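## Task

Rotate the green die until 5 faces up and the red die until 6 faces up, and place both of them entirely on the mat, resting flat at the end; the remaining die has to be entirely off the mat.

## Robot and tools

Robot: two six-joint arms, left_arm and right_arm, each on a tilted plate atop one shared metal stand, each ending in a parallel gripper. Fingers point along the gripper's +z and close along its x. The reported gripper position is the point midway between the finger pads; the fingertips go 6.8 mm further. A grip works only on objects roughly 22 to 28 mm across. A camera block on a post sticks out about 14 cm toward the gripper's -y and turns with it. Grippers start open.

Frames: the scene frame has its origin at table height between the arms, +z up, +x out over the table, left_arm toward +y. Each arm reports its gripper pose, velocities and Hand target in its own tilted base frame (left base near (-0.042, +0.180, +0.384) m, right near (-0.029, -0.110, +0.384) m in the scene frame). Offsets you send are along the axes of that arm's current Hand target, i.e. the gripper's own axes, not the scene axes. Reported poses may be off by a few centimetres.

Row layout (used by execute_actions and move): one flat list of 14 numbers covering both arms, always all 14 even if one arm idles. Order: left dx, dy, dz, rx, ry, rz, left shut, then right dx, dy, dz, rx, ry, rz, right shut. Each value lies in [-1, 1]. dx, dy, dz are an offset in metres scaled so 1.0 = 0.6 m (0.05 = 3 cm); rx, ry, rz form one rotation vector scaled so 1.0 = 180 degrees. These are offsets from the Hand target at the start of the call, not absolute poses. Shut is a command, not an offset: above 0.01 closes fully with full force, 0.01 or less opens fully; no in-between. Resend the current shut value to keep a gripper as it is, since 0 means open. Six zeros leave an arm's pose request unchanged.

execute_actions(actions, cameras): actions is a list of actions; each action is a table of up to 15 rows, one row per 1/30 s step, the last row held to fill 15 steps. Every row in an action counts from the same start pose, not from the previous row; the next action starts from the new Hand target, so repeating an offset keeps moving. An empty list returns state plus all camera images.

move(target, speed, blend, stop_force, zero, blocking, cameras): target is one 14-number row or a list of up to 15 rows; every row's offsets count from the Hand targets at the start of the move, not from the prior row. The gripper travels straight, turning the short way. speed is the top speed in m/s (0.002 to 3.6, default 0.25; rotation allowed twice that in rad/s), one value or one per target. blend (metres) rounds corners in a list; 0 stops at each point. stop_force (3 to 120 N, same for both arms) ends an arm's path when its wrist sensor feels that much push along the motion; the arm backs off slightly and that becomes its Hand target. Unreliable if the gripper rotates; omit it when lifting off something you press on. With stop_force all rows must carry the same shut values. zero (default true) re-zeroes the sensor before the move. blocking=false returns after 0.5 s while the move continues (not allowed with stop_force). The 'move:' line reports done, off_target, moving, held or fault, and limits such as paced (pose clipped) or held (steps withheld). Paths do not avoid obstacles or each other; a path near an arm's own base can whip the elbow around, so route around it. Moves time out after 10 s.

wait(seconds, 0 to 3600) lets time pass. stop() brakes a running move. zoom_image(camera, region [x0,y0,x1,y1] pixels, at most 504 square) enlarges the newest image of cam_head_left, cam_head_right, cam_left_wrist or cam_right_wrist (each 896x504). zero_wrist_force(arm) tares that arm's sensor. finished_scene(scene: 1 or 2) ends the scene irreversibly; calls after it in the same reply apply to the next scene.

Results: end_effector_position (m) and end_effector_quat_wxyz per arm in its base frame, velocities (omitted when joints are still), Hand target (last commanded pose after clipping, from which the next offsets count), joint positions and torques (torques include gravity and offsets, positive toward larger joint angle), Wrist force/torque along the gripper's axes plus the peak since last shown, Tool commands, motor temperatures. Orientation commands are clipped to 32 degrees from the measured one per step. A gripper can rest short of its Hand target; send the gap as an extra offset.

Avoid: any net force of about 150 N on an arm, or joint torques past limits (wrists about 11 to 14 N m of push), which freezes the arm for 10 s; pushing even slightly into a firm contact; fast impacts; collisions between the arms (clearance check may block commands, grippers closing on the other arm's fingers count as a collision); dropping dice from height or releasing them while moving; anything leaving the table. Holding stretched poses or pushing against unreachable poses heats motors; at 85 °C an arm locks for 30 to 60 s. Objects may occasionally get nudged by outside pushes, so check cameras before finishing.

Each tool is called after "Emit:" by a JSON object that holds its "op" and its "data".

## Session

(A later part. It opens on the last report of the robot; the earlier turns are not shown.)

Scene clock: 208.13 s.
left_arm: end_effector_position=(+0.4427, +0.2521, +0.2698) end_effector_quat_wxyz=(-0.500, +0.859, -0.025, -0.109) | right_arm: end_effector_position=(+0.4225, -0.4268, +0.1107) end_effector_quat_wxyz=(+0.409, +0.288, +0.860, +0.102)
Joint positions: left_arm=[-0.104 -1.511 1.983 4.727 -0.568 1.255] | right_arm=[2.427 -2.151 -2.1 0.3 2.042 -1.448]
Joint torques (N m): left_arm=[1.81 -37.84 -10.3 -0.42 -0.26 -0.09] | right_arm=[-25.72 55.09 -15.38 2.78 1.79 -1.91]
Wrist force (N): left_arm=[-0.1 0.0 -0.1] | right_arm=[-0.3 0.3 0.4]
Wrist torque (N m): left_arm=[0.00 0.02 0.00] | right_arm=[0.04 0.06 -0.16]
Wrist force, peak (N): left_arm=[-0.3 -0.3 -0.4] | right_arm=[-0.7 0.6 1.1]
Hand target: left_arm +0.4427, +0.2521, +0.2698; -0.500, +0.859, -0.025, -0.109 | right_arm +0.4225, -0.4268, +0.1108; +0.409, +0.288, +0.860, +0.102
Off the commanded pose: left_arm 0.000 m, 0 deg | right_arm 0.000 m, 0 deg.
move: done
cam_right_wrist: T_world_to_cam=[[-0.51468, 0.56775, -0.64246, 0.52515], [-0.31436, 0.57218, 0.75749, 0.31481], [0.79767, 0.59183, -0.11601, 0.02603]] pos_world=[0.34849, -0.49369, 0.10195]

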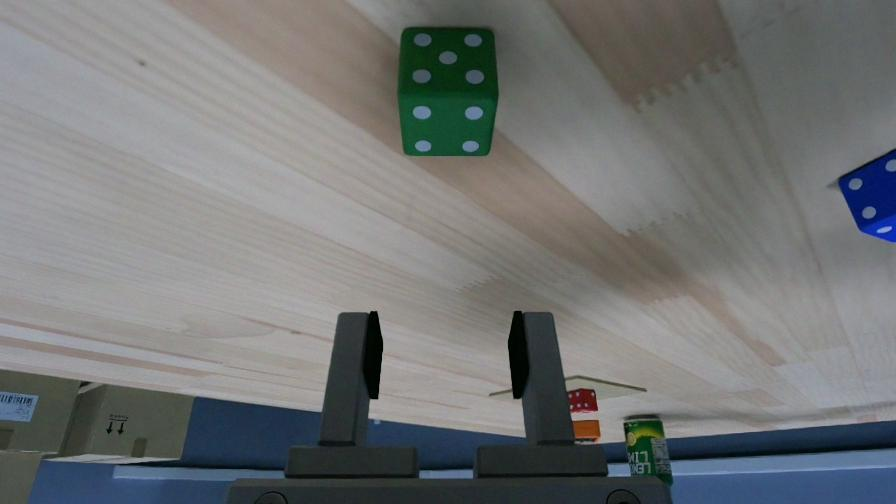

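Emit:
{"op": "move", "data": {"target": [[0,0,0,0,0,0,0,0,-0.021,0.0548,0,0,0,0],[0,0,0,0,0,0,0,0,-0.0337,0.1023,0,0,0,0]], "speed": [0.12,0.03], "stop_force": 8, "cameras": ["cam_right_wrist"]}}

Scene clock: 221.37 s.
left_arm: end_effector_position=(+0.4427, +0.2521, +0.2698) end_effector_quat_wxyz=(-0.500, +0.859, -0.025, -0.109) | right_arm: end_effector_position=(+0.4609, -0.4469, +0.0629) end_effector_quat_wxyz=(+0.409, +0.288, +0.860, +0.102)
Joint positions: left_arm=[-0.104 -1.511 1.983 4.727 -0.568 1.255] | right_arm=[2.446 -2.311 -1.978 0.345 2.029 -1.433]
Joint torques (N m): left_arm=[1.74 -38.55 -10.19 -0.65 -0.39 -0.21] | right_arm=[-20.18 55.74 -17.02 0.82 1.78 -1.65]
Wrist force (N): left_arm=[-0.2 -0.3 -0.2] | right_arm=[-0.2 0.1 0.0]
Wrist torque (N m): left_arm=[-0.03 0.03 0.00] | right_arm=[0.01 0.04 -0.17]
Wrist force, peak (N): left_arm=[-0.1 -0.4 -0.5] | right_arm=[0.0 0.0 1.2]
Hand target: left_arm +0.4427, +0.2521, +0.2698; -0.500, +0.859, -0.025, -0.109 | right_arm +0.4609, -0.4469, +0.0629; +0.409, +0.288, +0.860, +0.102
Off the commanded pose: left_arm 0.000 m, 0 deg | right_arm 0.000 m, 0 deg.
move: done
cam_right_wrist: T_world_to_cam=[[-0.51466, 0.56759, -0.64262, 0.52553], [-0.31452, 0.57227, 0.75735, 0.3747], [0.79762, 0.5919, -0.11601, 0.0018]] pos_world=[0.38689, -0.51379, 0.05415]

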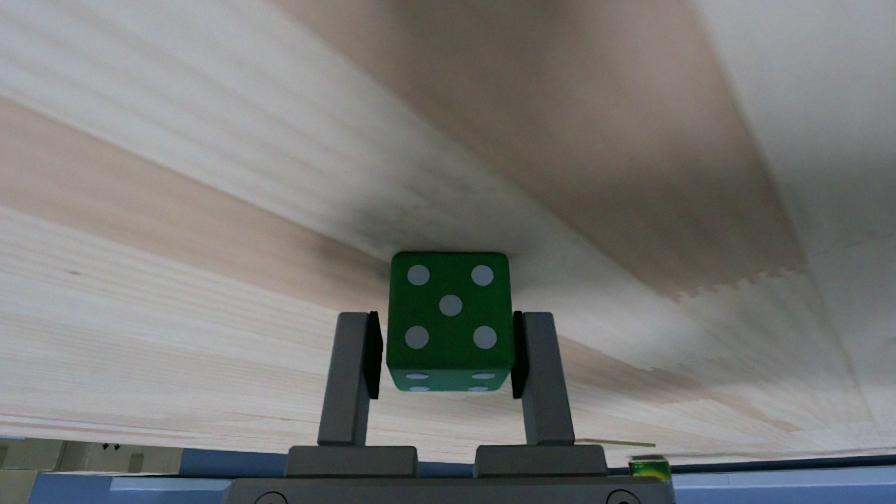

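Emit:
{"op": "move", "data": {"target": [[0,0,0,0,0,0,0,0,0,0,0,0,0,1],[0,0,0,0,0,0,0,0,0.043,-0.161,0,0,0,1],[0,0,0,0,0,0,0,0.2155,0.94,0.0443,0,-0.0537,0.2002,1]], "speed": [0.1,0.25,0.5], "blend": [0,0.03,0]}}

Emit:
{"op": "move", "data": {"target": [0,0,0,0,0,0,0,0,0,0,0.472,0,0,1], "speed": 0.5, "cameras": ["cam_right_wrist","cam_head_right"]}}

Scene clock: 238.10 s.
left_arm: end_effector_position=(+0.4427, +0.2521, +0.2698) end_effector_quat_wxyz=(-0.500, +0.859, -0.025, -0.109) | right_arm: end_effector_position=(+0.6485, +0.0851, +0.1939) end_effector_quat_wxyz=(+0.427, +0.547, +0.692, +0.199)
Joint positions: left_arm=[-0.104 -1.511 1.983 4.727 -0.568 1.255] | right_arm=[3.651 -2.031 -2.045 0.198 0.974 0.005]
Joint torques (N m): left_arm=[1.14 -37.72 -9.12 -0.46 0.02 -0.16] | right_arm=[15.87 50.55 9.1 0.97 -0.6 1.87]
Wrist force (N): left_arm=[-0.4 0.2 -0.1] | right_arm=[0.1 0.6 0.9]
Wrist torque (N m): left_arm=[0.02 0.05 0.01] | right_arm=[0.05 -0.02 0.00]
Wrist force, peak (N): left_arm=[-0.2 -0.1 -0.6] | right_arm=[2.2 2.1 1.2]
Hand target: left_arm +0.4427, +0.2521, +0.2698; -0.500, +0.859, -0.025, -0.109 | right_arm +0.6486, +0.0852, +0.1941; +0.427, +0.547, +0.692, +0.199
Off the commanded pose: left_arm 0.000 m, 0 deg | right_arm 0.000 m, 0 deg.
move: done

Scene clock: 240.20 s.
left_arm: end_effector_position=(+0.4427, +0.2521, +0.2698) end_effector_quat_wxyz=(-0.500, +0.859, -0.025, -0.109) | right_arm: end_effector_position=(+0.6486, +0.0851, +0.1940) end_effector_quat_wxyz=(-0.054, +0.692, +0.645, -0.321)
Joint positions: left_arm=[-0.104 -1.511 1.983 4.727 -0.568 1.255] | right_arm=[3.516 -2.309 -1.01 -2.044 1.443 0.488]
Joint torques (N m): left_arm=[1.79 -38.14 -8.55 -0.45 -0.42 -0.21] | right_arm=[26.45 60.12 16.94 -2.35 -0.96 -1.86]
Wrist force (N): left_arm=[-0.1 0.0 -0.2] | right_arm=[0.5 -0.2 0.9]
Wrist torque (N m): left_arm=[0.00 0.02 0.00] | right_arm=[0.05 -0.02 -0.09]
Wrist force, peak (N): left_arm=[-0.5 0.1 -0.1] | right_arm=[0.4 -0.3 1.3]
Hand target: left_arm +0.4427, +0.2521, +0.2698; -0.500, +0.859, -0.025, -0.109 | right_arm +0.6486, +0.0852, +0.1941; -0.054, +0.692, +0.645, -0.320
Off the commanded pose: left_arm 0.000 m, 0 deg | right_arm 0.000 m, 0 deg.
move: done
cam_right_wrist: T_world_to_cam=[[-0.04291, 0.93299, -0.35734, 0.01205], [0.94625, 0.15272, 0.28511, -0.66037], [0.32057, -0.3259, -0.88939, 0.08991]] pos_world=[0.59657, 0.11891, 0.27254]
Images, in order (width x height): cam_head_right 896x504, cam_right_wrist 896x504.

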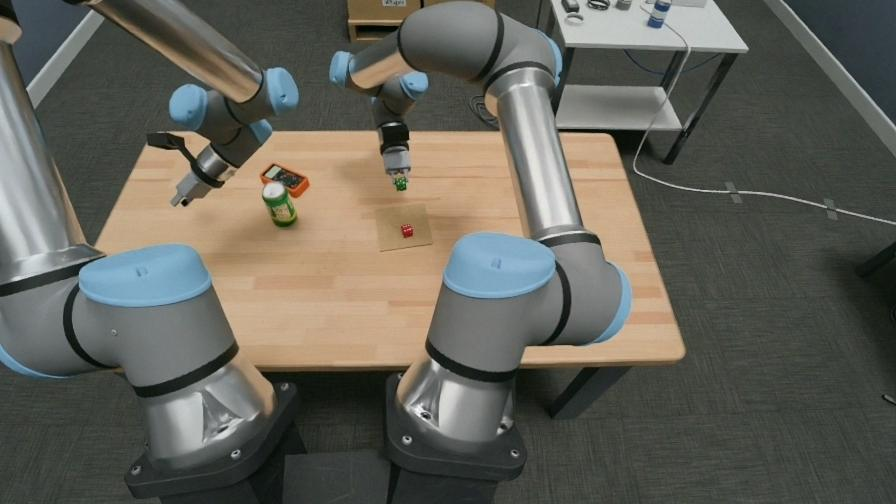

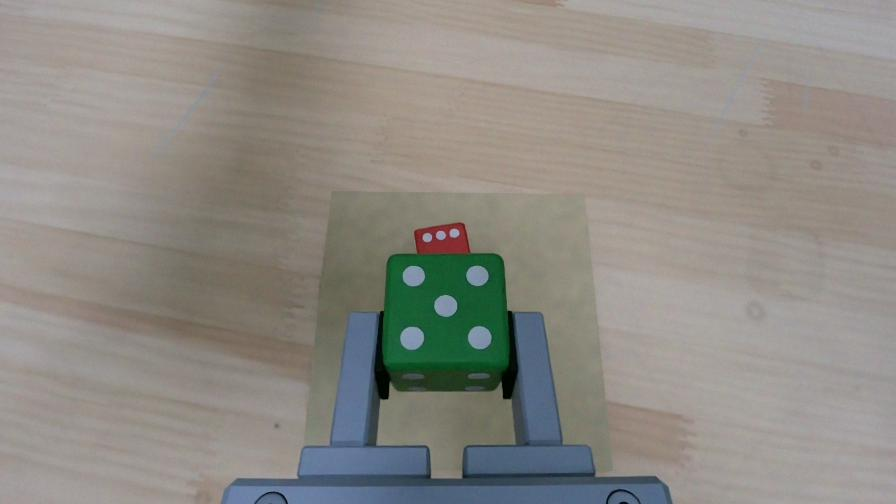

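Emit:
{"op": "move", "data": {"target": [[0,0,0,0,0,0,0,0,0.1614,0.0587,0,0,0,1],[0,0,0,0,0,0,0,0,0.2005,0.073,0,0,0,1]], "speed": [0.12,0.015], "stop_force": 8, "cameras": ["cam_right_wrist"]}}

Scene clock: 254.27 s.
left_arm: end_effector_position=(+0.4427, +0.2521, +0.2698) end_effector_quat_wxyz=(-0.500, +0.859, -0.025, -0.109) | right_arm: end_effector_position=(+0.7212, +0.0542, +0.1101) end_effector_quat_wxyz=(-0.054, +0.692, +0.645, -0.321)
Joint positions: left_arm=[-0.104 -1.511 1.983 4.727 -0.568 1.255] | right_arm=[3.448 -2.555 -0.779 -2.022 1.402 0.433]
Joint torques (N m): left_arm=[1.65 -37.74 -9.26 -0.53 -0.26 -0.38] | right_arm=[23.86 64.65 -1.08 2.5 1.52 1.99]
Wrist force (N): left_arm=[-0.1 -0.3 0.0] | right_arm=[1.1 -9.3 -2.6]
Wrist torque (N m): left_arm=[-0.03 0.02 0.01] | right_arm=[0.14 0.02 0.00]
Wrist force, peak (N): left_arm=[-0.5 -0.1 -0.4] | right_arm=[0.2 -18.1 -9.5]
Hand target: left_arm +0.4427, +0.2521, +0.2698; -0.500, +0.859, -0.025, -0.109 | right_arm +0.7212, +0.0542, +0.1101; -0.054, +0.692, +0.645, -0.321 (not the last commanded pose)
Off the commanded pose: left_arm 0.000 m, 0 deg | right_arm 0.013 m, 0 deg.
move: contact (right_arm); path passed 1 of 2 targets
cam_right_wrist: T_world_to_cam=[[-0.04307, 0.93301, -0.35726, 0.01411], [0.94625, 0.15283, 0.28505, -0.70052], [0.32055, -0.32578, -0.88944, -0.01808]] pos_world=[0.66927, 0.08801, 0.18864]

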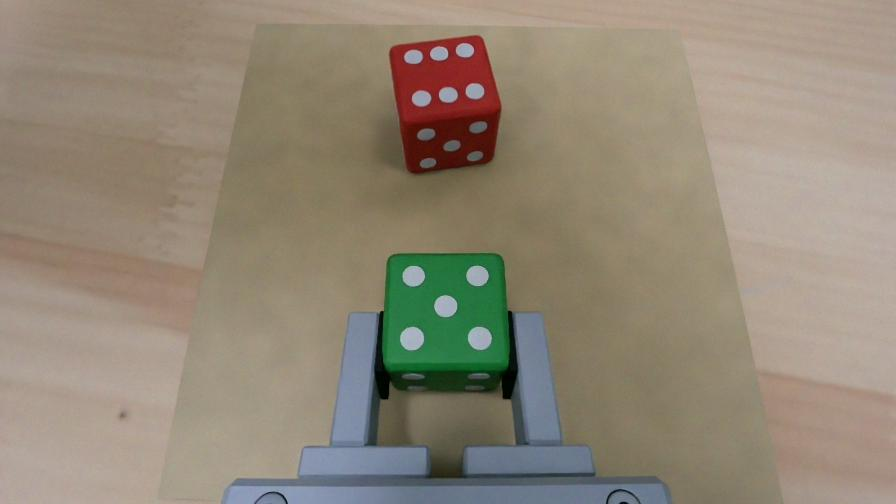

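Emit:
{"op": "move", "data": {"target": [[0,0,0,0,0,0,0,0,0,0,0,0,0,0],[0,0,0,0,0,0,0,0,0,-0.15,0,0,0,0]], "speed": 0.2, "cameras": ["cam_right_wrist"]}}

Scene clock: 258.77 s.
left_arm: end_effector_position=(+0.4427, +0.2521, +0.2698) end_effector_quat_wxyz=(-0.500, +0.859, -0.025, -0.109) | right_arm: end_effector_position=(+0.7663, +0.0845, +0.1808) end_effector_quat_wxyz=(-0.047, +0.693, +0.649, -0.311)
Joint positions: left_arm=[-0.104 -1.511 1.983 4.727 -0.568 1.255] | right_arm=[3.467 -2.837 -0.035 -2.462 1.407 0.444]
Joint torques (N m): left_arm=[2.54 -38.12 -9.88 -0.34 -0.39 -0.15] | right_arm=[28.86 45.41 28.28 -2.52 -1.62 -1.88]
Wrist force (N): left_arm=[-0.1 -0.2 -0.3] | right_arm=[0.1 -0.6 0.6]
Wrist torque (N m): left_arm=[-0.02 0.02 0.00] | right_arm=[0.07 0.01 -0.07]
Wrist force, peak (N): left_arm=[-0.1 -0.2 -0.5] | right_arm=[1.2 -9.5 -2.7]
Hand target: left_arm +0.4427, +0.2521, +0.2698; -0.500, +0.859, -0.025, -0.109 | right_arm +0.7674, +0.0847, +0.1811; -0.054, +0.692, +0.645, -0.321
Off the commanded pose: left_arm 0.000 m, 0 deg | right_arm 0.001 m, 1 deg.
elbow stopped short (right arm): the move would have taken joint 3 (elbow) straighter than the controller allows.
move: done
cam_right_wrist: T_world_to_cam=[[-0.04108, 0.93449, -0.35362, 0.01079], [0.93841, 0.1576, 0.30747, -0.76639], [0.34306, -0.31921, -0.88341, 0.02135]] pos_world=[0.71231, 0.11751, 0.25833]

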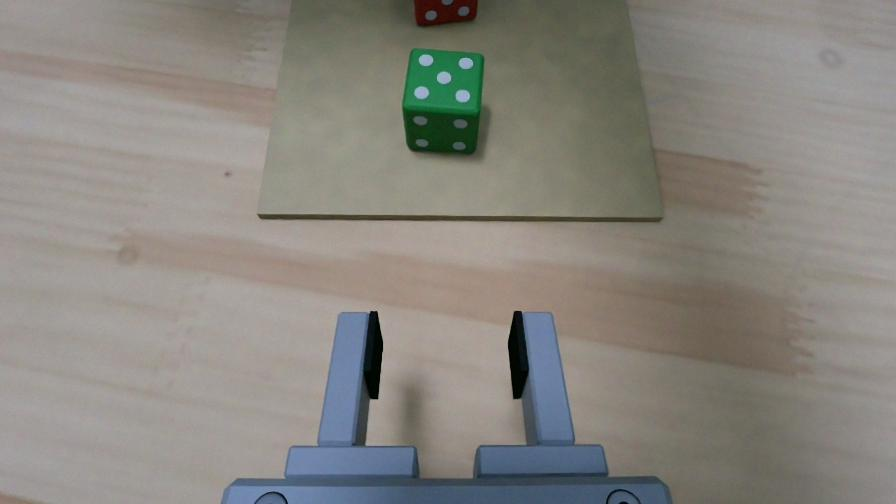

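Emit:
{"op": "finished_scene", "data": {"scene": 2}}

The scene is finished: the task was done.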